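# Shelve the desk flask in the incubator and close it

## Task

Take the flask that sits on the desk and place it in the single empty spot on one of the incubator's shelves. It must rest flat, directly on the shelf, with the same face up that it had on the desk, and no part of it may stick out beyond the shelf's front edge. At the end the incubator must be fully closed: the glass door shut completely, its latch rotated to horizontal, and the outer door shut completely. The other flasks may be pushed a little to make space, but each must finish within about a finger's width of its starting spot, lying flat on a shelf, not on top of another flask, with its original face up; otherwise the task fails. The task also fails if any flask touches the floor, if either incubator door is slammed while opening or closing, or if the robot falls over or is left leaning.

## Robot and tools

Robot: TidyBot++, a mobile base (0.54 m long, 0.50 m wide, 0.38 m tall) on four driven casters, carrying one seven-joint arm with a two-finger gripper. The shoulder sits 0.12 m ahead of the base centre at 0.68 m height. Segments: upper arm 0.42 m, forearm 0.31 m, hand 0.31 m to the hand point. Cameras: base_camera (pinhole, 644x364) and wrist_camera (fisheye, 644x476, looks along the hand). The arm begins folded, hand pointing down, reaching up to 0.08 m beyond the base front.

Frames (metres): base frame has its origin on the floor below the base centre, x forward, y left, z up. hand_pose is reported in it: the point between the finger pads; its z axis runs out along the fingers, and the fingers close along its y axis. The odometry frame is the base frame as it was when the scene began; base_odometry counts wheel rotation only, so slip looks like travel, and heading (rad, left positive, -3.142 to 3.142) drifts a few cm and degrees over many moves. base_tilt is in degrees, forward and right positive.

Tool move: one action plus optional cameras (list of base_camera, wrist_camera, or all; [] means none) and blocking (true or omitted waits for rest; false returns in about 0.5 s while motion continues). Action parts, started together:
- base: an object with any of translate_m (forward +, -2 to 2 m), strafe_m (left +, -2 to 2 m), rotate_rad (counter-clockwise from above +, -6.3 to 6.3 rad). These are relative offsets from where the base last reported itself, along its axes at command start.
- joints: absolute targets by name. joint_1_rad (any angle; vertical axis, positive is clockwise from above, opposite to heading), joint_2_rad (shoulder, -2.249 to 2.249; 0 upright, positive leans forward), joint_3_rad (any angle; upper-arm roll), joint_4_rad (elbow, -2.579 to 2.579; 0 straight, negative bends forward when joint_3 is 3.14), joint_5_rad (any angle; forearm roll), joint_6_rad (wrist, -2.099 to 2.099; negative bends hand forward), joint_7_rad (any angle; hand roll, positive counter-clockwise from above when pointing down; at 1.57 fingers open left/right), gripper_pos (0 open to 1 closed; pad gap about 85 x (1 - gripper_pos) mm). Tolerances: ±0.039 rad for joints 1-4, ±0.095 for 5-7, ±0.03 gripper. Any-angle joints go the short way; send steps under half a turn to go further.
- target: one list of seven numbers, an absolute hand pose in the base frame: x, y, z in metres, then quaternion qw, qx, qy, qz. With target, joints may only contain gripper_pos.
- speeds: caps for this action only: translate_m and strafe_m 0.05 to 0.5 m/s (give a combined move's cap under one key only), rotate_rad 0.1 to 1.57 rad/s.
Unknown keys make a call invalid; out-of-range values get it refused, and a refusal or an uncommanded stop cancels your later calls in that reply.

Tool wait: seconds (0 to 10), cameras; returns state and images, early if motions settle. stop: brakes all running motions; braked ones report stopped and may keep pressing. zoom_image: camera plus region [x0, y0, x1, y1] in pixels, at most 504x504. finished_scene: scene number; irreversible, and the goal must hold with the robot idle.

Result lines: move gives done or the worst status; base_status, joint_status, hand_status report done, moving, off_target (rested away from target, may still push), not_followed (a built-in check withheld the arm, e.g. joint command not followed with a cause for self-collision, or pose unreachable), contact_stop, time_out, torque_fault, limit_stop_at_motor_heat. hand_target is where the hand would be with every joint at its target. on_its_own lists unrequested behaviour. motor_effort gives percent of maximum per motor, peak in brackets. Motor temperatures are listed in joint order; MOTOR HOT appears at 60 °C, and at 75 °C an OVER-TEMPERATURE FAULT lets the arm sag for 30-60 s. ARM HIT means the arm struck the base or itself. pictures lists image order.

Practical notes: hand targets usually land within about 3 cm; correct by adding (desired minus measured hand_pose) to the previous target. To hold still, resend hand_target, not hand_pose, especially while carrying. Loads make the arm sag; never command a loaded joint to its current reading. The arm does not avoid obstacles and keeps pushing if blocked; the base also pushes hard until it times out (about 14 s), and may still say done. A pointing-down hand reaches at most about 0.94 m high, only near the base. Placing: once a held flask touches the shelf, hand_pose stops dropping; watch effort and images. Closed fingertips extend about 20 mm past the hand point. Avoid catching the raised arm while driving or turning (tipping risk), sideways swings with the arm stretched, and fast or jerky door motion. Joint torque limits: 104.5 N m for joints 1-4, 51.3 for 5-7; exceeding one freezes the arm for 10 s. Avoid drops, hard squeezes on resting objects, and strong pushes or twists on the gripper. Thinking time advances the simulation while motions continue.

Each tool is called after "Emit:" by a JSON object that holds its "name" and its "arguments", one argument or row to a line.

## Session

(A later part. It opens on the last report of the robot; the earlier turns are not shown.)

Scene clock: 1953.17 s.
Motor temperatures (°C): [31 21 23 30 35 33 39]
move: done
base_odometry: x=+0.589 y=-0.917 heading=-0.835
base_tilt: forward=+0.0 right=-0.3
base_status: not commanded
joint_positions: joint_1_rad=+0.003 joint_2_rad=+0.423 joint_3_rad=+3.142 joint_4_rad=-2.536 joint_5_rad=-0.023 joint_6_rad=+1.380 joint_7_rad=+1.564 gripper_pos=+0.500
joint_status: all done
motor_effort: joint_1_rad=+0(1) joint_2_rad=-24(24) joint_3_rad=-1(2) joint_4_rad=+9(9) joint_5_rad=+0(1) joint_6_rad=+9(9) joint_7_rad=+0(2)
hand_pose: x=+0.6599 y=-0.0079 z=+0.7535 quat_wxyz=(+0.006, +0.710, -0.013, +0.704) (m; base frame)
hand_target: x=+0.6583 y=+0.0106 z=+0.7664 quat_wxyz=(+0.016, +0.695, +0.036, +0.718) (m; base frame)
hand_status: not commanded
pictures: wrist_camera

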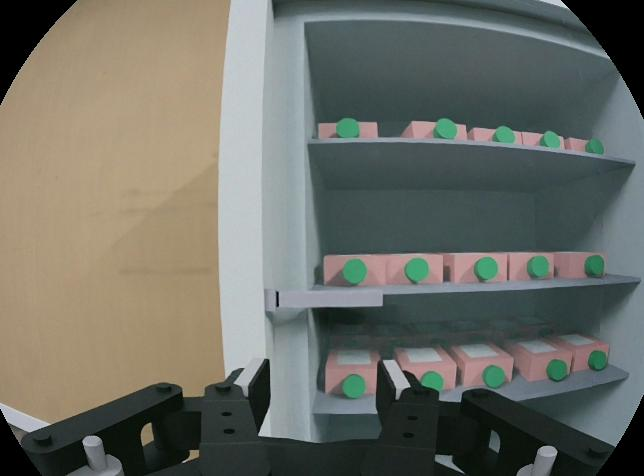

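Emit:
{"name": "zoom_image", "arguments": {
  "camera": "wrist_camera",
  "region": [240, 240, 420, 340]
}}

Scaled by 2.800.

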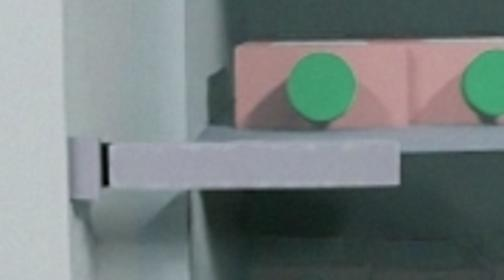

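Emit:
{"name": "move", "arguments": {
  "base": {"translate_m": -0.54},
  "joints": {"joint_2_rad": -0.438, "joint_4_rad": -2.084, "joint_6_rad": -0.107, "gripper_pos": 1.0},
  "speeds": {"translate_m": 0.25},
  "cameras": ["wrist_camera", "base_camera"]
}}

Scene clock: 1986.10 s.
Motor temperatures (°C): [31 21 23 30 35 33 39]
move: done
base_odometry: x=+0.226 y=-0.516 heading=-0.835
base_tilt: forward=+0.0 right=-0.3
base_status: done
joint_positions: joint_1_rad=+0.003 joint_2_rad=-0.437 joint_3_rad=+3.142 joint_4_rad=-2.102 joint_5_rad=-0.023 joint_6_rad=-0.052 joint_7_rad=+1.564 gripper_pos=+0.999
joint_status: all done
motor_effort: joint_1_rad=+0(2) joint_2_rad=-6(27) joint_3_rad=+0(2) joint_4_rad=+22(23) joint_5_rad=+0(1) joint_6_rad=+9(10) joint_7_rad=+0(1)
hand_pose: x=+0.5619 y=-0.0001 z=+0.9881 quat_wxyz=(-0.009, +0.757, -0.013, +0.653) (m; base frame)
hand_target: x=+0.5602 y=+0.0003 z=+0.9828 quat_wxyz=(+0.033, +0.768, +0.037, +0.639) (m; base frame)
hand_status: not commanded
pictures: base_camera, wrist_camera

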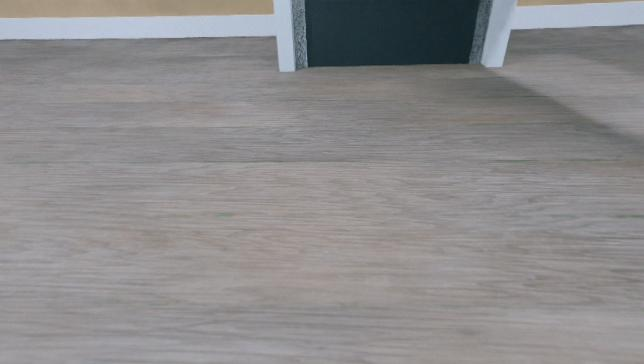

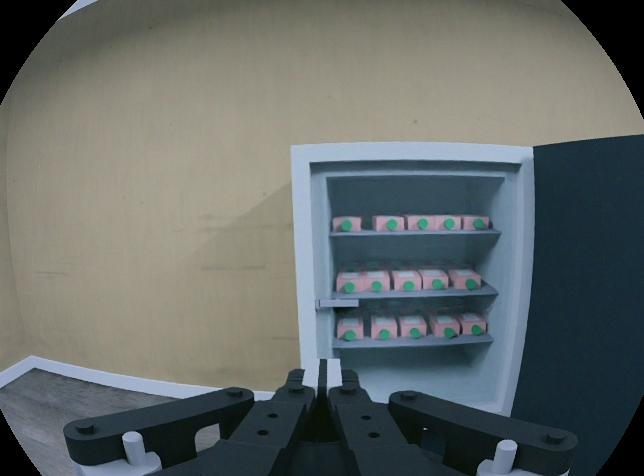

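Emit:
{"name": "move", "arguments": {
  "base": {"strafe_m": -0.5},
  "speeds": {"strafe_m": 0.3},
  "cameras": ["wrist_camera"]
}}

Emit:
{"name": "move", "arguments": {
  "joints": {"joint_1_rad": 0.6},
  "cameras": ["wrist_camera"]
}}

Scene clock: 1994.20 s.
Motor temperatures (°C): [31 21 23 30 35 33 39]
move: done
base_odometry: x=-0.145 y=-0.852 heading=-0.835
base_tilt: forward=+0.0 right=-0.4
base_status: done
joint_positions: joint_1_rad=+0.003 joint_2_rad=-0.437 joint_3_rad=+3.142 joint_4_rad=-2.101 joint_5_rad=-0.023 joint_6_rad=-0.054 joint_7_rad=+1.564 gripper_pos=+0.999
joint_status: not commanded
motor_effort: joint_1_rad=+0(2) joint_2_rad=-6(7) joint_3_rad=+0(3) joint_4_rad=+23(23) joint_5_rad=+0(1) joint_6_rad=+9(9) joint_7_rad=+1(1)
hand_pose: x=+0.5619 y=+0.0001 z=+0.9877 quat_wxyz=(-0.009, +0.757, -0.012, +0.653) (m; base frame)
hand_target: x=+0.5602 y=+0.0003 z=+0.9828 quat_wxyz=(+0.033, +0.768, +0.037, +0.639) (m; base frame)
hand_status: not commanded
pictures: wrist_camera

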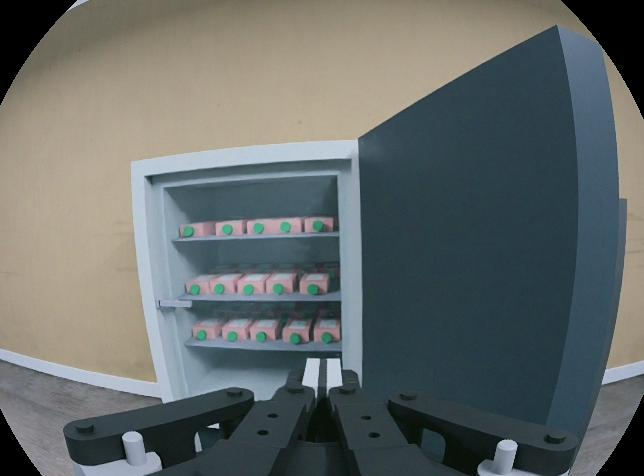

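Scene clock: 1996.03 s.
Motor temperatures (°C): [31 21 23 30 35 33 39]
move: done
base_odometry: x=-0.145 y=-0.852 heading=-0.835
base_tilt: forward=+0.0 right=-0.3
base_status: not commanded
joint_positions: joint_1_rad=+0.586 joint_2_rad=-0.437 joint_3_rad=+3.142 joint_4_rad=-2.101 joint_5_rad=-0.023 joint_6_rad=-0.054 joint_7_rad=+1.564 gripper_pos=+0.999
joint_status: all done
motor_effort: joint_1_rad=+0(2) joint_2_rad=-6(6) joint_3_rad=+0(2) joint_4_rad=+22(23) joint_5_rad=+0(1) joint_6_rad=+9(9) joint_7_rad=+0(1)
hand_pose: x=+0.4889 y=-0.2436 z=+0.9877 quat_wxyz=(+0.179, +0.722, -0.229, +0.628) (m; base frame)
hand_target: x=+0.4833 y=-0.2488 z=+0.9828 quat_wxyz=(+0.220, +0.744, -0.191, +0.601) (m; base frame)
hand_status: not commanded
pictures: wrist_camera

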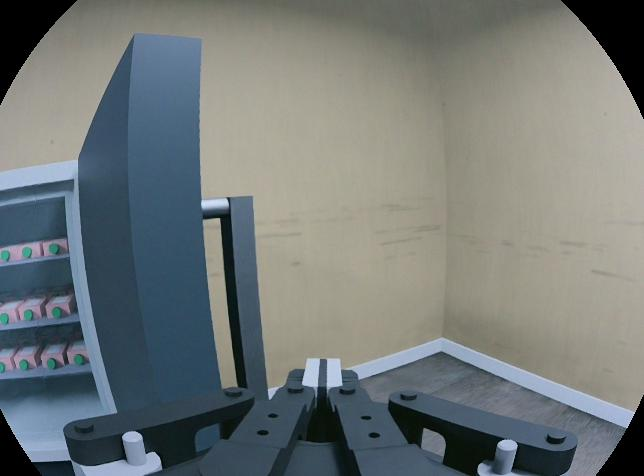

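Emit:
{"name": "move", "arguments": {
  "base": {"strafe_m": -0.42},
  "joints": {"joint_1_rad": 0.0},
  "speeds": {"strafe_m": 0.3},
  "cameras": ["wrist_camera"]
}}

Scene clock: 2020.33 s.
Motor temperatures (°C): [31 21 23 30 35 33 39]
move: done
base_odometry: x=-0.456 y=-1.134 heading=-0.836
base_tilt: forward=+0.1 right=-0.2
base_status: done
joint_positions: joint_1_rad=+0.015 joint_2_rad=-0.437 joint_3_rad=+3.142 joint_4_rad=-2.101 joint_5_rad=-0.023 joint_6_rad=-0.055 joint_7_rad=+1.564 gripper_pos=+0.999
joint_status: all done
motor_effort: joint_1_rad=+0(2) joint_2_rad=-6(7) joint_3_rad=+0(3) joint_4_rad=+22(23) joint_5_rad=+0(1) joint_6_rad=+9(9) joint_7_rad=+1(1)
hand_pose: x=+0.5617 y=-0.0052 z=+0.9877 quat_wxyz=(-0.005, +0.757, -0.017, +0.653) (m; base frame)
hand_target: x=+0.5602 y=+0.0003 z=+0.9828 quat_wxyz=(+0.033, +0.768, +0.037, +0.639) (m; base frame)
hand_status: not commanded
pictures: wrist_camera

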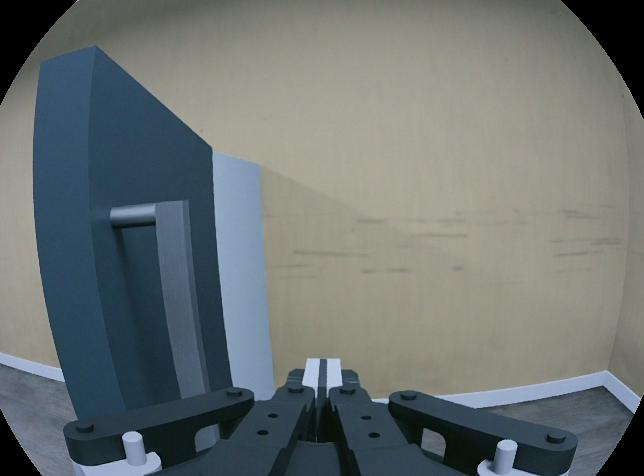

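Emit:
{"name": "move", "arguments": {
  "joints": {"joint_2_rad": -0.134, "joint_4_rad": -2.338, "joint_6_rad": 0.464},
  "cameras": []
}}

Emit:
{"name": "move", "arguments": {
  "base": {"translate_m": 0.20},
  "speeds": {"translate_m": 0.2},
  "cameras": ["wrist_camera"]
}}

Scene clock: 2035.13 s.
Motor temperatures (°C): [31 21 23 30 35 33 39]
move: done
base_odometry: x=-0.456 y=-1.134 heading=-0.836
base_tilt: forward=+0.1 right=-0.3
base_status: not commanded
joint_positions: joint_1_rad=+0.015 joint_2_rad=-0.136 joint_3_rad=+3.142 joint_4_rad=-2.330 joint_5_rad=-0.023 joint_6_rad=+0.412 joint_7_rad=+1.564 gripper_pos=+0.999
joint_status: all done
motor_effort: joint_1_rad=-1(1) joint_2_rad=-14(16) joint_3_rad=-1(1) joint_4_rad=+19(23) joint_5_rad=+0(1) joint_6_rad=+9(10) joint_7_rad=+0(1)
hand_pose: x=+0.6215 y=-0.0094 z=+0.8504 quat_wxyz=(+0.000, +0.777, -0.020, +0.629) (m; base frame)
hand_target: x=+0.6230 y=+0.0055 z=+0.8603 quat_wxyz=(+0.026, +0.763, +0.041, +0.644) (m; base frame)
hand_status: not commanded
pictures: none
No camera images: "cameras" was empty.

Scene clock: 2036.80 s.
Motor temperatures (°C): [31 21 23 30 35 33 39]
move: done
base_odometry: x=-0.322 y=-1.282 heading=-0.836
base_tilt: forward=+0.0 right=-0.4
base_status: done
joint_positions: joint_1_rad=+0.015 joint_2_rad=-0.131 joint_3_rad=+3.142 joint_4_rad=-2.331 joint_5_rad=-0.023 joint_6_rad=+0.416 joint_7_rad=+1.564 gripper_pos=+0.999
joint_status: not commanded
motor_effort: joint_1_rad=-1(1) joint_2_rad=-14(17) joint_3_rad=+0(2) joint_4_rad=+19(20) joint_5_rad=+1(1) joint_6_rad=+9(9) joint_7_rad=+0(1)
hand_pose: x=+0.6225 y=-0.0093 z=+0.8480 quat_wxyz=(+0.000, +0.778, -0.020, +0.628) (m; base frame)
hand_target: x=+0.6230 y=+0.0055 z=+0.8603 quat_wxyz=(+0.026, +0.763, +0.041, +0.644) (m; base frame)
hand_status: not commanded
pictures: wrist_camera

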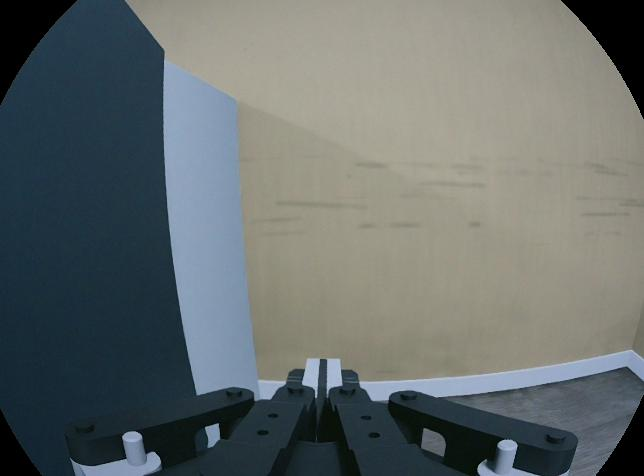

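Emit:
{"name": "move", "arguments": {
  "base": {"translate_m": -0.03, "strafe_m": 0.10},
  "speeds": {"strafe_m": 0.08},
  "cameras": ["wrist_camera"]
}}

Emit:
{"name": "move", "arguments": {
  "base": {"translate_m": 0.0, "strafe_m": 0.06},
  "speeds": {"strafe_m": 0.06},
  "cameras": ["wrist_camera"]
}}

Scene clock: 2047.73 s.
Motor temperatures (°C): [31 21 23 30 35 33 39]
move: done
base_odometry: x=-0.268 y=-1.193 heading=-0.836
base_tilt: forward=+0.0 right=-0.2
base_status: done
joint_positions: joint_1_rad=+0.009 joint_2_rad=-0.131 joint_3_rad=+3.146 joint_4_rad=-2.331 joint_5_rad=-0.023 joint_6_rad=+0.416 joint_7_rad=+1.564 gripper_pos=+0.999
joint_status: not commanded
motor_effort: joint_1_rad=+0(5) joint_2_rad=-14(16) joint_3_rad=-1(6) joint_4_rad=+19(20) joint_5_rad=+0(2) joint_6_rad=+9(9) joint_7_rad=+0(1)
hand_pose: x=+0.6226 y=-0.0084 z=+0.8482 quat_wxyz=(-0.001, +0.778, -0.019, +0.628) (m; base frame)
hand_target: x=+0.6230 y=+0.0055 z=+0.8603 quat_wxyz=(+0.026, +0.763, +0.041, +0.644) (m; base frame)
hand_status: not commanded
pictures: wrist_camera

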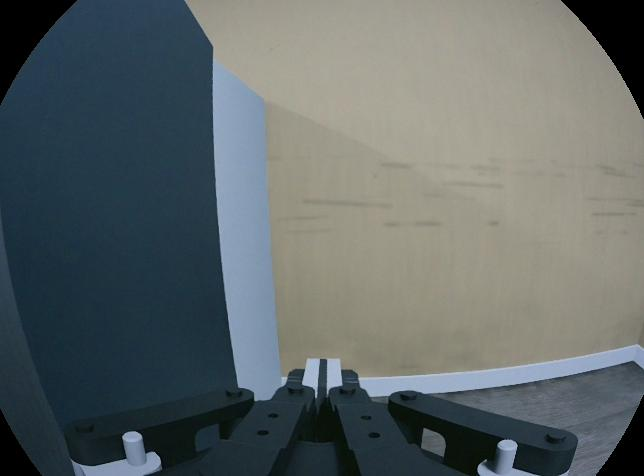

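Scene clock: 2049.20 s.
Motor temperatures (°C): [31 21 23 30 35 33 39]
move: done
base_odometry: x=-0.224 y=-1.152 heading=-0.836
base_tilt: forward=+0.0 right=-0.3
base_status: done
joint_positions: joint_1_rad=+0.008 joint_2_rad=-0.131 joint_3_rad=+3.147 joint_4_rad=-2.331 joint_5_rad=-0.023 joint_6_rad=+0.417 joint_7_rad=+1.565 gripper_pos=+0.999
joint_status: not commanded
motor_effort: joint_1_rad=+0(4) joint_2_rad=-14(15) joint_3_rad=-1(6) joint_4_rad=+19(20) joint_5_rad=+0(2) joint_6_rad=+9(9) joint_7_rad=+0(1)
hand_pose: x=+0.6226 y=-0.0085 z=+0.8482 quat_wxyz=(-0.001, +0.778, -0.019, +0.628) (m; base frame)
hand_target: x=+0.6230 y=+0.0055 z=+0.8603 quat_wxyz=(+0.026, +0.763, +0.041, +0.644) (m; base frame)
hand_status: not commanded
pictures: wrist_camera

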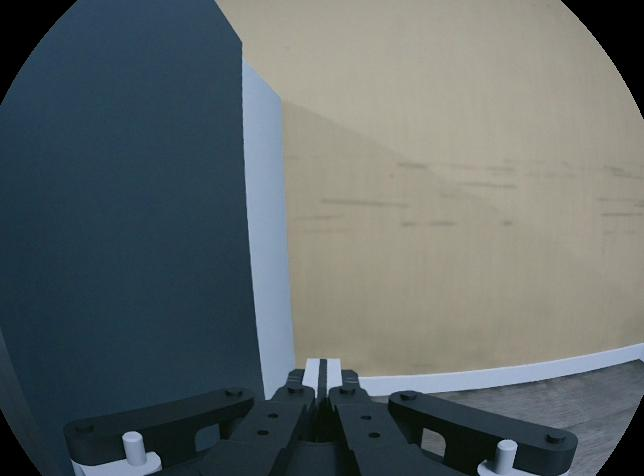

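Emit:
{"name": "move", "arguments": {
  "base": {"translate_m": 0.02, "strafe_m": 0.12},
  "speeds": {"strafe_m": 0.08},
  "cameras": ["wrist_camera"]
}}

Emit:
{"name": "move", "arguments": {
  "base": {"translate_m": 0.05, "strafe_m": 0.12},
  "speeds": {"strafe_m": 0.08},
  "cameras": ["wrist_camera"]
}}

Scene clock: 2058.23 s.
Motor temperatures (°C): [31 21 23 30 35 33 39]
move: done
base_odometry: x=-0.121 y=-1.087 heading=-0.835
base_tilt: forward=+0.0 right=-0.3
base_status: done
joint_positions: joint_1_rad=+0.004 joint_2_rad=-0.131 joint_3_rad=+3.147 joint_4_rad=-2.331 joint_5_rad=-0.023 joint_6_rad=+0.417 joint_7_rad=+1.565 gripper_pos=+0.999
joint_status: not commanded
motor_effort: joint_1_rad=+0(6) joint_2_rad=-14(15) joint_3_rad=+0(6) joint_4_rad=+19(20) joint_5_rad=+1(2) joint_6_rad=+9(9) joint_7_rad=+0(1)
hand_pose: x=+0.6225 y=-0.0064 z=+0.8481 quat_wxyz=(-0.002, +0.778, -0.017, +0.628) (m; base frame)
hand_target: x=+0.6230 y=+0.0055 z=+0.8603 quat_wxyz=(+0.026, +0.763, +0.041, +0.644) (m; base frame)
hand_status: not commanded
pictures: wrist_camera

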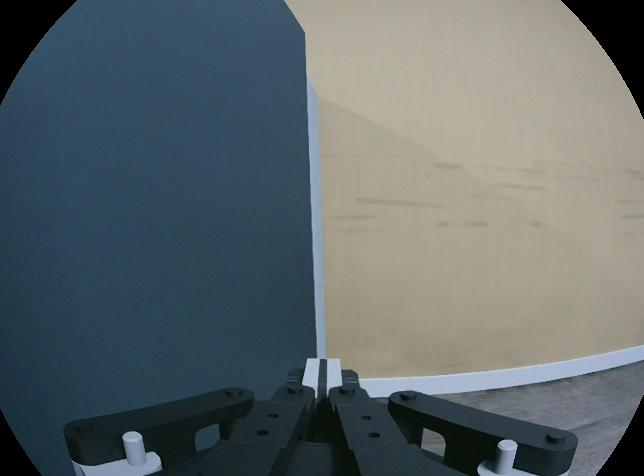

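Scene clock: 2060.37 s.
Motor temperatures (°C): [31 21 23 30 35 33 39]
move: done
base_odometry: x=+0.001 y=-1.043 heading=-0.835
base_tilt: forward=+0.1 right=-0.3
base_status: done
joint_positions: joint_1_rad=+0.005 joint_2_rad=-0.131 joint_3_rad=+3.148 joint_4_rad=-2.333 joint_5_rad=-0.023 joint_6_rad=+0.418 joint_7_rad=+1.565 gripper_pos=+0.999
joint_status: not commanded
motor_effort: joint_1_rad=-1(5) joint_2_rad=-14(15) joint_3_rad=+0(4) joint_4_rad=+18(21) joint_5_rad=+0(2) joint_6_rad=+9(9) joint_7_rad=+0(2)
hand_pose: x=+0.6221 y=-0.0075 z=+0.8477 quat_wxyz=(-0.001, +0.778, -0.018, +0.628) (m; base frame)
hand_target: x=+0.6230 y=+0.0055 z=+0.8603 quat_wxyz=(+0.026, +0.763, +0.041, +0.644) (m; base frame)
hand_status: not commanded
pictures: wrist_camera

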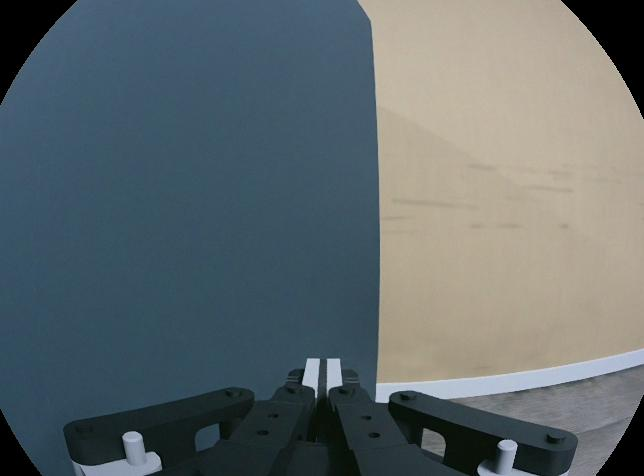

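Emit:
{"name": "move", "arguments": {
  "base": {"translate_m": 0.06, "strafe_m": 0.12},
  "speeds": {"strafe_m": 0.08},
  "cameras": ["wrist_camera"]
}}

Emit:
{"name": "move", "arguments": {
  "base": {"translate_m": 0.08, "strafe_m": 0.12},
  "speeds": {"strafe_m": 0.08},
  "cameras": ["wrist_camera"]
}}

Scene clock: 2069.73 s.
Motor temperatures (°C): [31 21 23 30 35 33 39]
move: done
base_odometry: x=+0.131 y=-1.007 heading=-0.835
base_tilt: forward=+0.1 right=-0.3
base_status: done
joint_positions: joint_1_rad=+0.006 joint_2_rad=-0.131 joint_3_rad=+3.148 joint_4_rad=-2.333 joint_5_rad=-0.023 joint_6_rad=+0.418 joint_7_rad=+1.566 gripper_pos=+0.999
joint_status: not commanded
motor_effort: joint_1_rad=+0(4) joint_2_rad=-14(15) joint_3_rad=-1(4) joint_4_rad=+19(20) joint_5_rad=+0(2) joint_6_rad=+9(9) joint_7_rad=+1(1)
hand_pose: x=+0.6221 y=-0.0080 z=+0.8477 quat_wxyz=(-0.001, +0.778, -0.018, +0.628) (m; base frame)
hand_target: x=+0.6230 y=+0.0055 z=+0.8603 quat_wxyz=(+0.026, +0.763, +0.041, +0.644) (m; base frame)
hand_status: not commanded
pictures: wrist_camera

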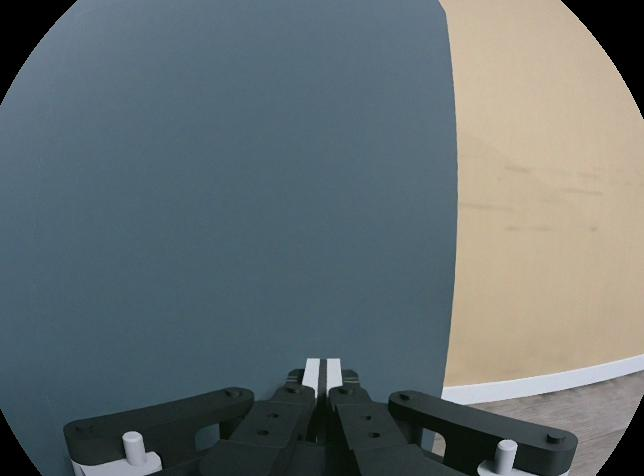

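Scene clock: 2072.07 s.
Motor temperatures (°C): [31 21 23 30 35 33 39]
move: done
base_odometry: x=+0.273 y=-0.985 heading=-0.835
base_tilt: forward=+0.0 right=-0.3
base_status: done
joint_positions: joint_1_rad=+0.006 joint_2_rad=-0.132 joint_3_rad=+3.149 joint_4_rad=-2.335 joint_5_rad=-0.023 joint_6_rad=+0.418 joint_7_rad=+1.566 gripper_pos=+0.999
joint_status: not commanded
motor_effort: joint_1_rad=-1(4) joint_2_rad=-14(15) joint_3_rad=+0(5) joint_4_rad=+19(22) joint_5_rad=+0(2) joint_6_rad=+9(10) joint_7_rad=+0(1)
hand_pose: x=+0.6214 y=-0.0086 z=+0.8471 quat_wxyz=(-0.001, +0.778, -0.019, +0.628) (m; base frame)
hand_target: x=+0.6230 y=+0.0055 z=+0.8603 quat_wxyz=(+0.026, +0.763, +0.041, +0.644) (m; base frame)
hand_status: not commanded
pictures: wrist_camera

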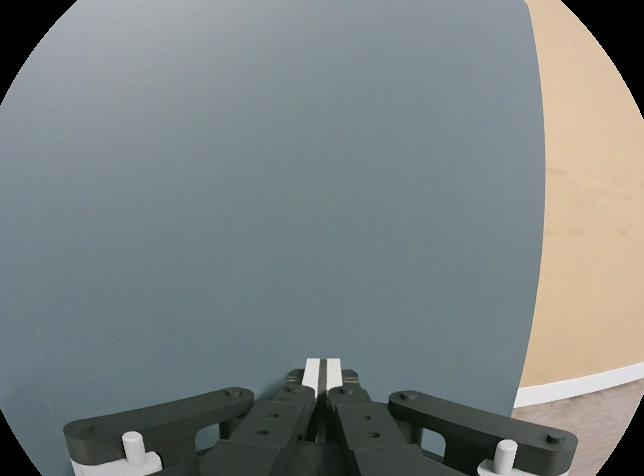

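Emit:
{"name": "move", "arguments": {
  "base": {"translate_m": 0.09, "strafe_m": 0.06},
  "speeds": {"translate_m": 0.07},
  "cameras": ["wrist_camera"]
}}

Emit:
{"name": "move", "arguments": {
  "base": {"translate_m": 0.09, "strafe_m": 0.04},
  "speeds": {"translate_m": 0.07},
  "cameras": ["wrist_camera"]
}}

Scene clock: 2086.13 s.
Motor temperatures (°C): [31 21 23 30 35 33 39]
move: done
base_odometry: x=+0.378 y=-1.012 heading=-0.835
base_tilt: forward=+0.0 right=-0.3
base_status: done
joint_positions: joint_1_rad=+0.007 joint_2_rad=-0.135 joint_3_rad=+3.150 joint_4_rad=-2.339 joint_5_rad=-0.023 joint_6_rad=+0.418 joint_7_rad=+1.566 gripper_pos=+0.999
joint_status: not commanded
motor_effort: joint_1_rad=-1(5) joint_2_rad=-14(15) joint_3_rad=-1(5) joint_4_rad=+19(23) joint_5_rad=+0(2) joint_6_rad=+9(10) joint_7_rad=+0(1)
hand_pose: x=+0.6200 y=-0.0090 z=+0.8461 quat_wxyz=(+0.000, +0.779, -0.019, +0.627) (m; base frame)
hand_target: x=+0.6230 y=+0.0055 z=+0.8603 quat_wxyz=(+0.026, +0.763, +0.041, +0.644) (m; base frame)
hand_status: not commanded
pictures: wrist_camera

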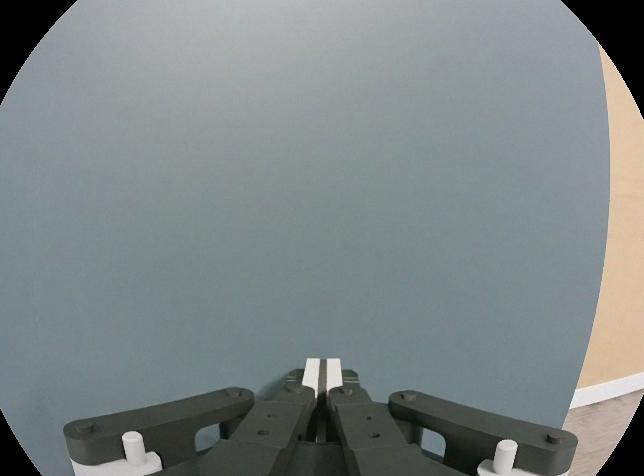

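Scene clock: 2088.03 s.
Motor temperatures (°C): [31 21 23 30 35 33 39]
move: done
base_odometry: x=+0.468 y=-1.052 heading=-0.835
base_tilt: forward=+0.0 right=-0.3
base_status: done
joint_positions: joint_1_rad=+0.007 joint_2_rad=-0.135 joint_3_rad=+3.150 joint_4_rad=-2.342 joint_5_rad=-0.023 joint_6_rad=+0.419 joint_7_rad=+1.566 gripper_pos=+0.999
joint_status: not commanded
motor_effort: joint_1_rad=+0(2) joint_2_rad=-13(15) joint_3_rad=+0(3) joint_4_rad=+19(23) joint_5_rad=+0(1) joint_6_rad=+9(10) joint_7_rad=+1(1)
hand_pose: x=+0.6192 y=-0.0090 z=+0.8445 quat_wxyz=(+0.000, +0.780, -0.019, +0.626) (m; base frame)
hand_target: x=+0.6230 y=+0.0055 z=+0.8603 quat_wxyz=(+0.026, +0.763, +0.041, +0.644) (m; base frame)
hand_status: not commanded
pictures: wrist_camera

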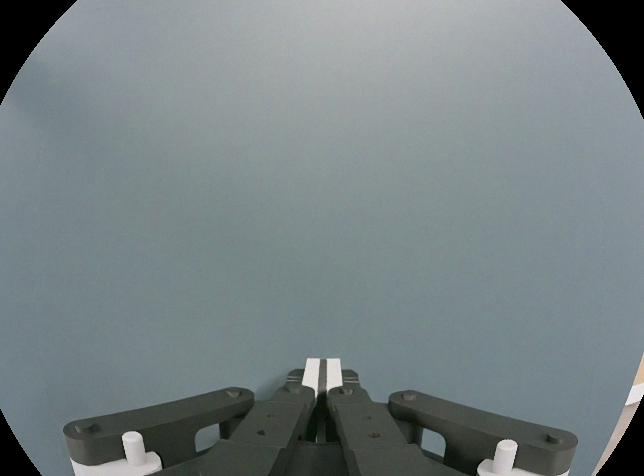

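Emit:
{"name": "move", "arguments": {
  "base": {"translate_m": 0.07, "strafe_m": 0.02},
  "speeds": {"translate_m": 0.06},
  "cameras": ["wrist_camera"]
}}

Emit:
{"name": "move", "arguments": {
  "base": {"translate_m": 0.04},
  "speeds": {"translate_m": 0.05},
  "cameras": ["wrist_camera"]
}}

Scene clock: 2096.90 s.
Motor temperatures (°C): [31 21 23 30 35 33 39]
move: done
base_odometry: x=+0.530 y=-1.090 heading=-0.835
base_tilt: forward=+0.0 right=-0.3
base_status: done
joint_positions: joint_1_rad=+0.007 joint_2_rad=-0.135 joint_3_rad=+3.150 joint_4_rad=-2.344 joint_5_rad=-0.023 joint_6_rad=+0.419 joint_7_rad=+1.566 gripper_pos=+0.999
joint_status: not commanded
motor_effort: joint_1_rad=-1(2) joint_2_rad=-13(16) joint_3_rad=-1(2) joint_4_rad=+19(24) joint_5_rad=+1(1) joint_6_rad=+9(10) joint_7_rad=+1(1)
hand_pose: x=+0.6187 y=-0.0090 z=+0.8438 quat_wxyz=(+0.000, +0.780, -0.019, +0.625) (m; base frame)
hand_target: x=+0.6230 y=+0.0055 z=+0.8603 quat_wxyz=(+0.026, +0.763, +0.041, +0.644) (m; base frame)
hand_status: not commanded
pictures: wrist_camera

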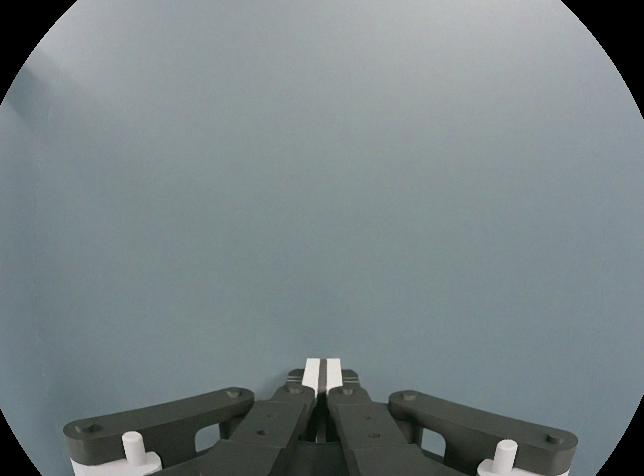

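Scene clock: 2098.17 s.
Motor temperatures (°C): [31 21 23 30 35 33 39]
move: done
base_odometry: x=+0.557 y=-1.119 heading=-0.834
base_tilt: forward=+0.1 right=-0.4
base_status: done
joint_positions: joint_1_rad=+0.006 joint_2_rad=-0.132 joint_3_rad=+3.150 joint_4_rad=-2.343 joint_5_rad=-0.023 joint_6_rad=+0.420 joint_7_rad=+1.566 gripper_pos=+0.999
joint_status: not commanded
motor_effort: joint_1_rad=+0(1) joint_2_rad=-14(16) joint_3_rad=-1(2) joint_4_rad=+19(24) joint_5_rad=+0(1) joint_6_rad=+9(10) joint_7_rad=+0(1)
hand_pose: x=+0.6196 y=-0.0089 z=+0.8429 quat_wxyz=(+0.000, +0.781, -0.019, +0.625) (m; base frame)
hand_target: x=+0.6230 y=+0.0055 z=+0.8603 quat_wxyz=(+0.026, +0.763, +0.041, +0.644) (m; base frame)
hand_status: not commanded
pictures: wrist_camera

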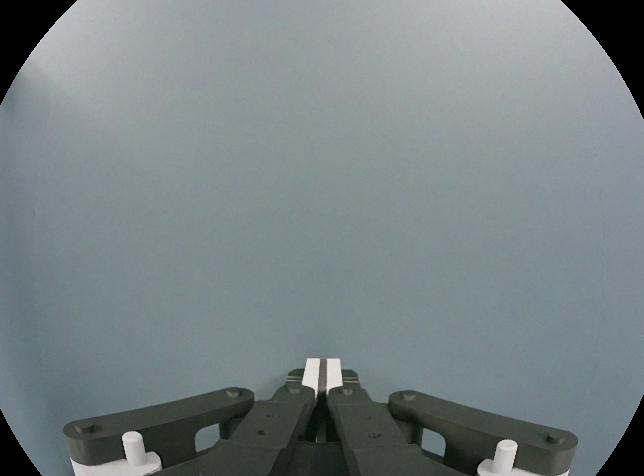

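Emit:
{"name": "move", "arguments": {
  "base": {"translate_m": 0.025},
  "speeds": {"translate_m": 0.05},
  "cameras": []
}}

Emit:
{"name": "move", "arguments": {
  "base": {"translate_m": 0.02},
  "speeds": {"translate_m": 0.05},
  "cameras": ["wrist_camera"]
}}

Scene clock: 2105.10 s.
Motor temperatures (°C): [31 21 23 30 35 33 39]
move: done
base_odometry: x=+0.574 y=-1.138 heading=-0.834
base_tilt: forward=+0.0 right=-0.3
base_status: done
joint_positions: joint_1_rad=+0.006 joint_2_rad=-0.131 joint_3_rad=+3.149 joint_4_rad=-2.343 joint_5_rad=-0.023 joint_6_rad=+0.420 joint_7_rad=+1.566 gripper_pos=+0.999
joint_status: not commanded
motor_effort: joint_1_rad=+0(1) joint_2_rad=-14(16) joint_3_rad=+0(1) joint_4_rad=+18(24) joint_5_rad=+0(1) joint_6_rad=+9(10) joint_7_rad=+0(1)
hand_pose: x=+0.6196 y=-0.0089 z=+0.8425 quat_wxyz=(+0.000, +0.781, -0.019, +0.625) (m; base frame)
hand_target: x=+0.6230 y=+0.0055 z=+0.8603 quat_wxyz=(+0.026, +0.763, +0.041, +0.644) (m; base frame)
hand_status: not commanded
pictures: none
No camera images: "cameras" was empty.

Scene clock: 2105.97 s.
Motor temperatures (°C): [31 21 23 30 35 33 39]
move: done
base_odometry: x=+0.588 y=-1.153 heading=-0.834
base_tilt: forward=+0.1 right=-0.4
base_status: done
joint_positions: joint_1_rad=+0.006 joint_2_rad=-0.131 joint_3_rad=+3.149 joint_4_rad=-2.343 joint_5_rad=-0.023 joint_6_rad=+0.420 joint_7_rad=+1.566 gripper_pos=+0.999
joint_status: not commanded
motor_effort: joint_1_rad=+0(1) joint_2_rad=-13(17) joint_3_rad=-1(1) joint_4_rad=+19(20) joint_5_rad=+0(1) joint_6_rad=+9(9) joint_7_rad=+1(1)
hand_pose: x=+0.6197 y=-0.0089 z=+0.8425 quat_wxyz=(+0.000, +0.781, -0.019, +0.625) (m; base frame)
hand_target: x=+0.6230 y=+0.0055 z=+0.8603 quat_wxyz=(+0.026, +0.763, +0.041, +0.644) (m; base frame)
hand_status: not commanded
pictures: wrist_camera

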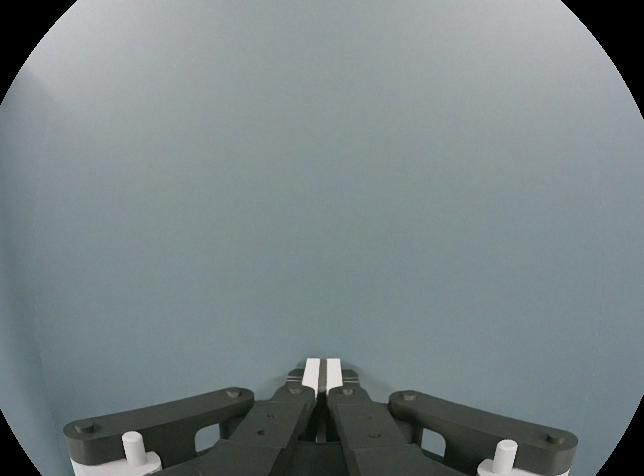

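Emit:
{"name": "move", "arguments": {
  "base": {"translate_m": 0.02},
  "speeds": {"translate_m": 0.05},
  "cameras": []
}}

Emit:
{"name": "move", "arguments": {
  "base": {"translate_m": 0.02},
  "speeds": {"translate_m": 0.05},
  "cameras": ["wrist_camera"]
}}

Scene clock: 2113.07 s.
Motor temperatures (°C): [31 21 23 30 35 33 39]
move: done
base_odometry: x=+0.602 y=-1.167 heading=-0.834
base_tilt: forward=+0.1 right=-0.2
base_status: done
joint_positions: joint_1_rad=+0.006 joint_2_rad=-0.136 joint_3_rad=+3.149 joint_4_rad=-2.345 joint_5_rad=-0.023 joint_6_rad=+0.420 joint_7_rad=+1.566 gripper_pos=+0.999
joint_status: not commanded
motor_effort: joint_1_rad=+0(1) joint_2_rad=-13(14) joint_3_rad=-1(2) joint_4_rad=+18(24) joint_5_rad=+1(1) joint_6_rad=+9(11) joint_7_rad=+0(1)
hand_pose: x=+0.6184 y=-0.0089 z=+0.8438 quat_wxyz=(-0.001, +0.780, -0.019, +0.626) (m; base frame)
hand_target: x=+0.6230 y=+0.0055 z=+0.8603 quat_wxyz=(+0.026, +0.763, +0.041, +0.644) (m; base frame)
hand_status: not commanded
pictures: none
No camera images: "cameras" was empty.

Scene clock: 2113.97 s.
Motor temperatures (°C): [31 21 23 30 35 33 39]
move: done
base_odometry: x=+0.615 y=-1.182 heading=-0.834
base_tilt: forward=+0.0 right=-0.3
base_status: done
joint_positions: joint_1_rad=+0.006 joint_2_rad=-0.183 joint_3_rad=+3.149 joint_4_rad=-2.387 joint_5_rad=-0.023 joint_6_rad=+0.420 joint_7_rad=+1.566 gripper_pos=+0.999
joint_status: not commanded
motor_effort: joint_1_rad=+0(2) joint_2_rad=-3(14) joint_3_rad=-1(2) joint_4_rad=+27(30) joint_5_rad=+1(1) joint_6_rad=+11(12) joint_7_rad=+1(1)
hand_pose: x=+0.6003 y=-0.0087 z=+0.8437 quat_wxyz=(-0.001, +0.778, -0.019, +0.628) (m; base frame)
hand_target: x=+0.6230 y=+0.0055 z=+0.8603 quat_wxyz=(+0.026, +0.763, +0.041, +0.644) (m; base frame)
hand_status: not commanded
pictures: wrist_camera

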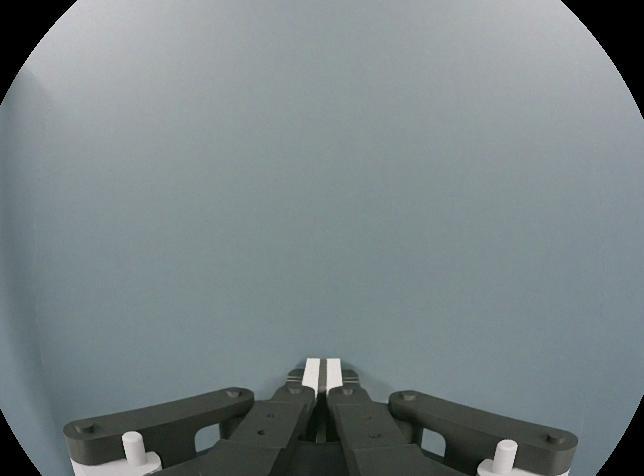

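Emit:
{"name": "move", "arguments": {
  "base": {"translate_m": -0.7},
  "speeds": {"translate_m": 0.2},
  "cameras": ["wrist_camera"]
}}

Scene clock: 2122.37 s.
Motor temperatures (°C): [31 21 23 30 35 33 39]
move: done
base_odometry: x=+0.144 y=-0.663 heading=-0.834
base_tilt: forward=+0.1 right=-0.3
base_status: done
joint_positions: joint_1_rad=+0.006 joint_2_rad=-0.130 joint_3_rad=+3.149 joint_4_rad=-2.340 joint_5_rad=-0.023 joint_6_rad=+0.426 joint_7_rad=+1.566 gripper_pos=+0.999
joint_status: not commanded
motor_effort: joint_1_rad=+0(1) joint_2_rad=-14(17) joint_3_rad=+0(2) joint_4_rad=+19(25) joint_5_rad=+0(1) joint_6_rad=+9(10) joint_7_rad=+1(1)
hand_pose: x=+0.6210 y=-0.0089 z=+0.8456 quat_wxyz=(+0.000, +0.778, -0.019, +0.628) (m; base frame)
hand_target: x=+0.6230 y=+0.0055 z=+0.8603 quat_wxyz=(+0.026, +0.763, +0.041, +0.644) (m; base frame)
hand_status: not commanded
pictures: wrist_camera

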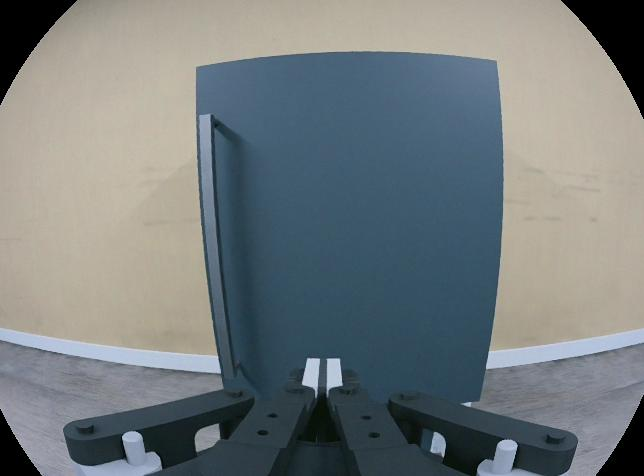

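Emit:
{"name": "move", "arguments": {
  "base": {"strafe_m": 0.55},
  "speeds": {"strafe_m": 0.4},
  "joints": {"joint_1_rad": 0.2},
  "cameras": ["wrist_camera"]
}}

Scene clock: 2132.27 s.
Motor temperatures (°C): [31 21 23 30 35 33 39]
move: done
base_odometry: x=+0.551 y=-0.294 heading=-0.833
base_tilt: forward=+0.0 right=-0.4
base_status: done
joint_positions: joint_1_rad=+0.188 joint_2_rad=-0.130 joint_3_rad=+3.148 joint_4_rad=-2.340 joint_5_rad=-0.023 joint_6_rad=+0.426 joint_7_rad=+1.566 gripper_pos=+0.999
joint_status: all done
motor_effort: joint_1_rad=+0(3) joint_2_rad=-14(15) joint_3_rad=-1(3) joint_4_rad=+19(20) joint_5_rad=+0(1) joint_6_rad=+9(9) joint_7_rad=+1(1)
hand_pose: x=+0.6113 y=-0.0985 z=+0.8456 quat_wxyz=(+0.056, +0.773, -0.089, +0.625) (m; base frame)
hand_target: x=+0.6141 y=-0.0947 z=+0.8603 quat_wxyz=(+0.090, +0.764, -0.035, +0.638) (m; base frame)
hand_status: not commanded
pictures: wrist_camera

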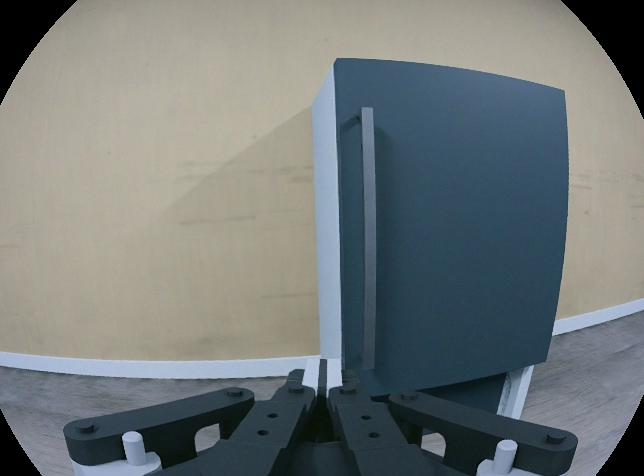

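Emit:
{"name": "zoom_image", "arguments": {
  "camera": "wrist_camera",
  "region": [290, 40, 430, 200]
}}

Emit:
{"name": "zoom_image", "arguments": {
  "camera": "wrist_camera",
  "region": [290, 230, 430, 380]
}}

Scaled by 3.150.

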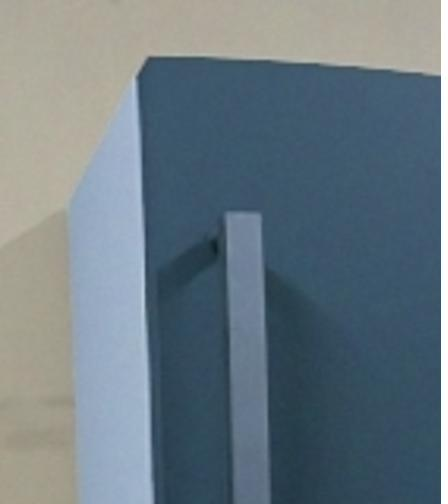

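Scaled by 3.360.

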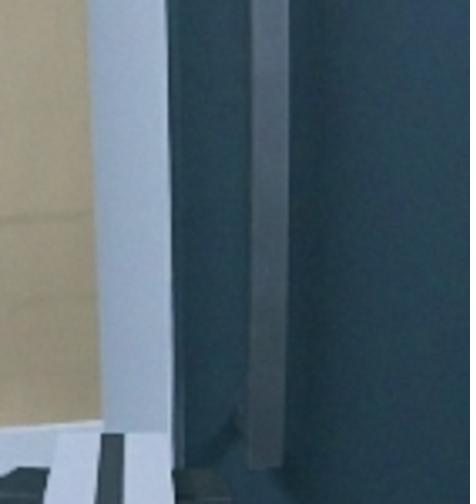

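Emit:
{"name": "move", "arguments": {
  "base": {"strafe_m": 0.5, "translate_m": 0.2},
  "joints": {"joint_1_rad": 0.75},
  "cameras": ["wrist_camera"]
}}

Emit:
{"name": "zoom_image", "arguments": {
  "camera": "wrist_camera",
  "region": [220, 20, 460, 400]
}}

Scene clock: 2146.07 s.
Motor temperatures (°C): [31 21 23 30 35 33 39]
move: done
base_odometry: x=+1.056 y=-0.105 heading=-0.833
base_tilt: forward=+0.1 right=-0.3
base_status: done
joint_positions: joint_1_rad=+0.736 joint_2_rad=-0.130 joint_3_rad=+3.146 joint_4_rad=-2.340 joint_5_rad=-0.023 joint_6_rad=+0.426 joint_7_rad=+1.566 gripper_pos=+0.999
joint_status: all done
motor_effort: joint_1_rad=-1(3) joint_2_rad=-14(15) joint_3_rad=-1(3) joint_4_rad=+19(20) joint_5_rad=+0(1) joint_6_rad=+9(9) joint_7_rad=+0(1)
hand_pose: x=+0.4886 y=-0.3397 z=+0.8456 quat_wxyz=(+0.223, +0.721, -0.294, +0.587) (m; base frame)
hand_target: x=+0.4915 y=-0.3395 z=+0.8603 quat_wxyz=(+0.260, +0.725, -0.241, +0.590) (m; base frame)
hand_status: not commanded
pictures: wrist_camera

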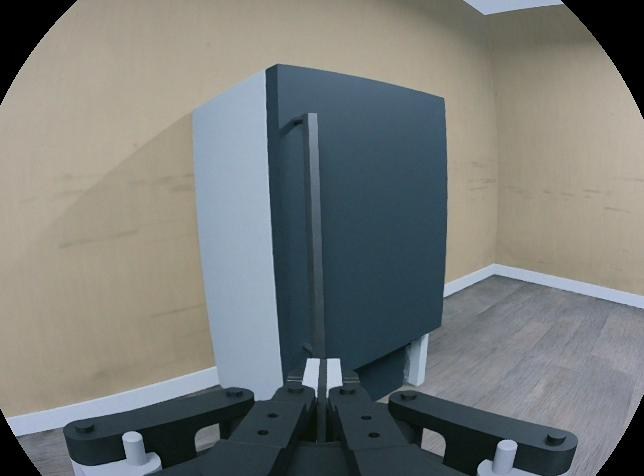

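Scaled by 1.326.

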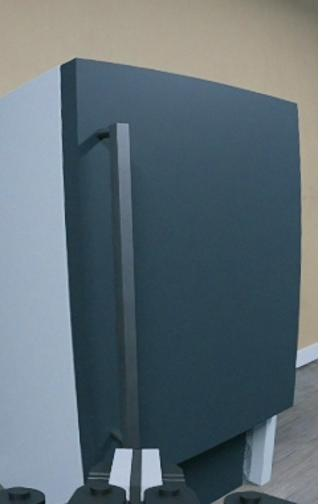

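Emit:
{"name": "finished_scene", "arguments": {
  "scene": 1
}}

The scene is finished: the task was done.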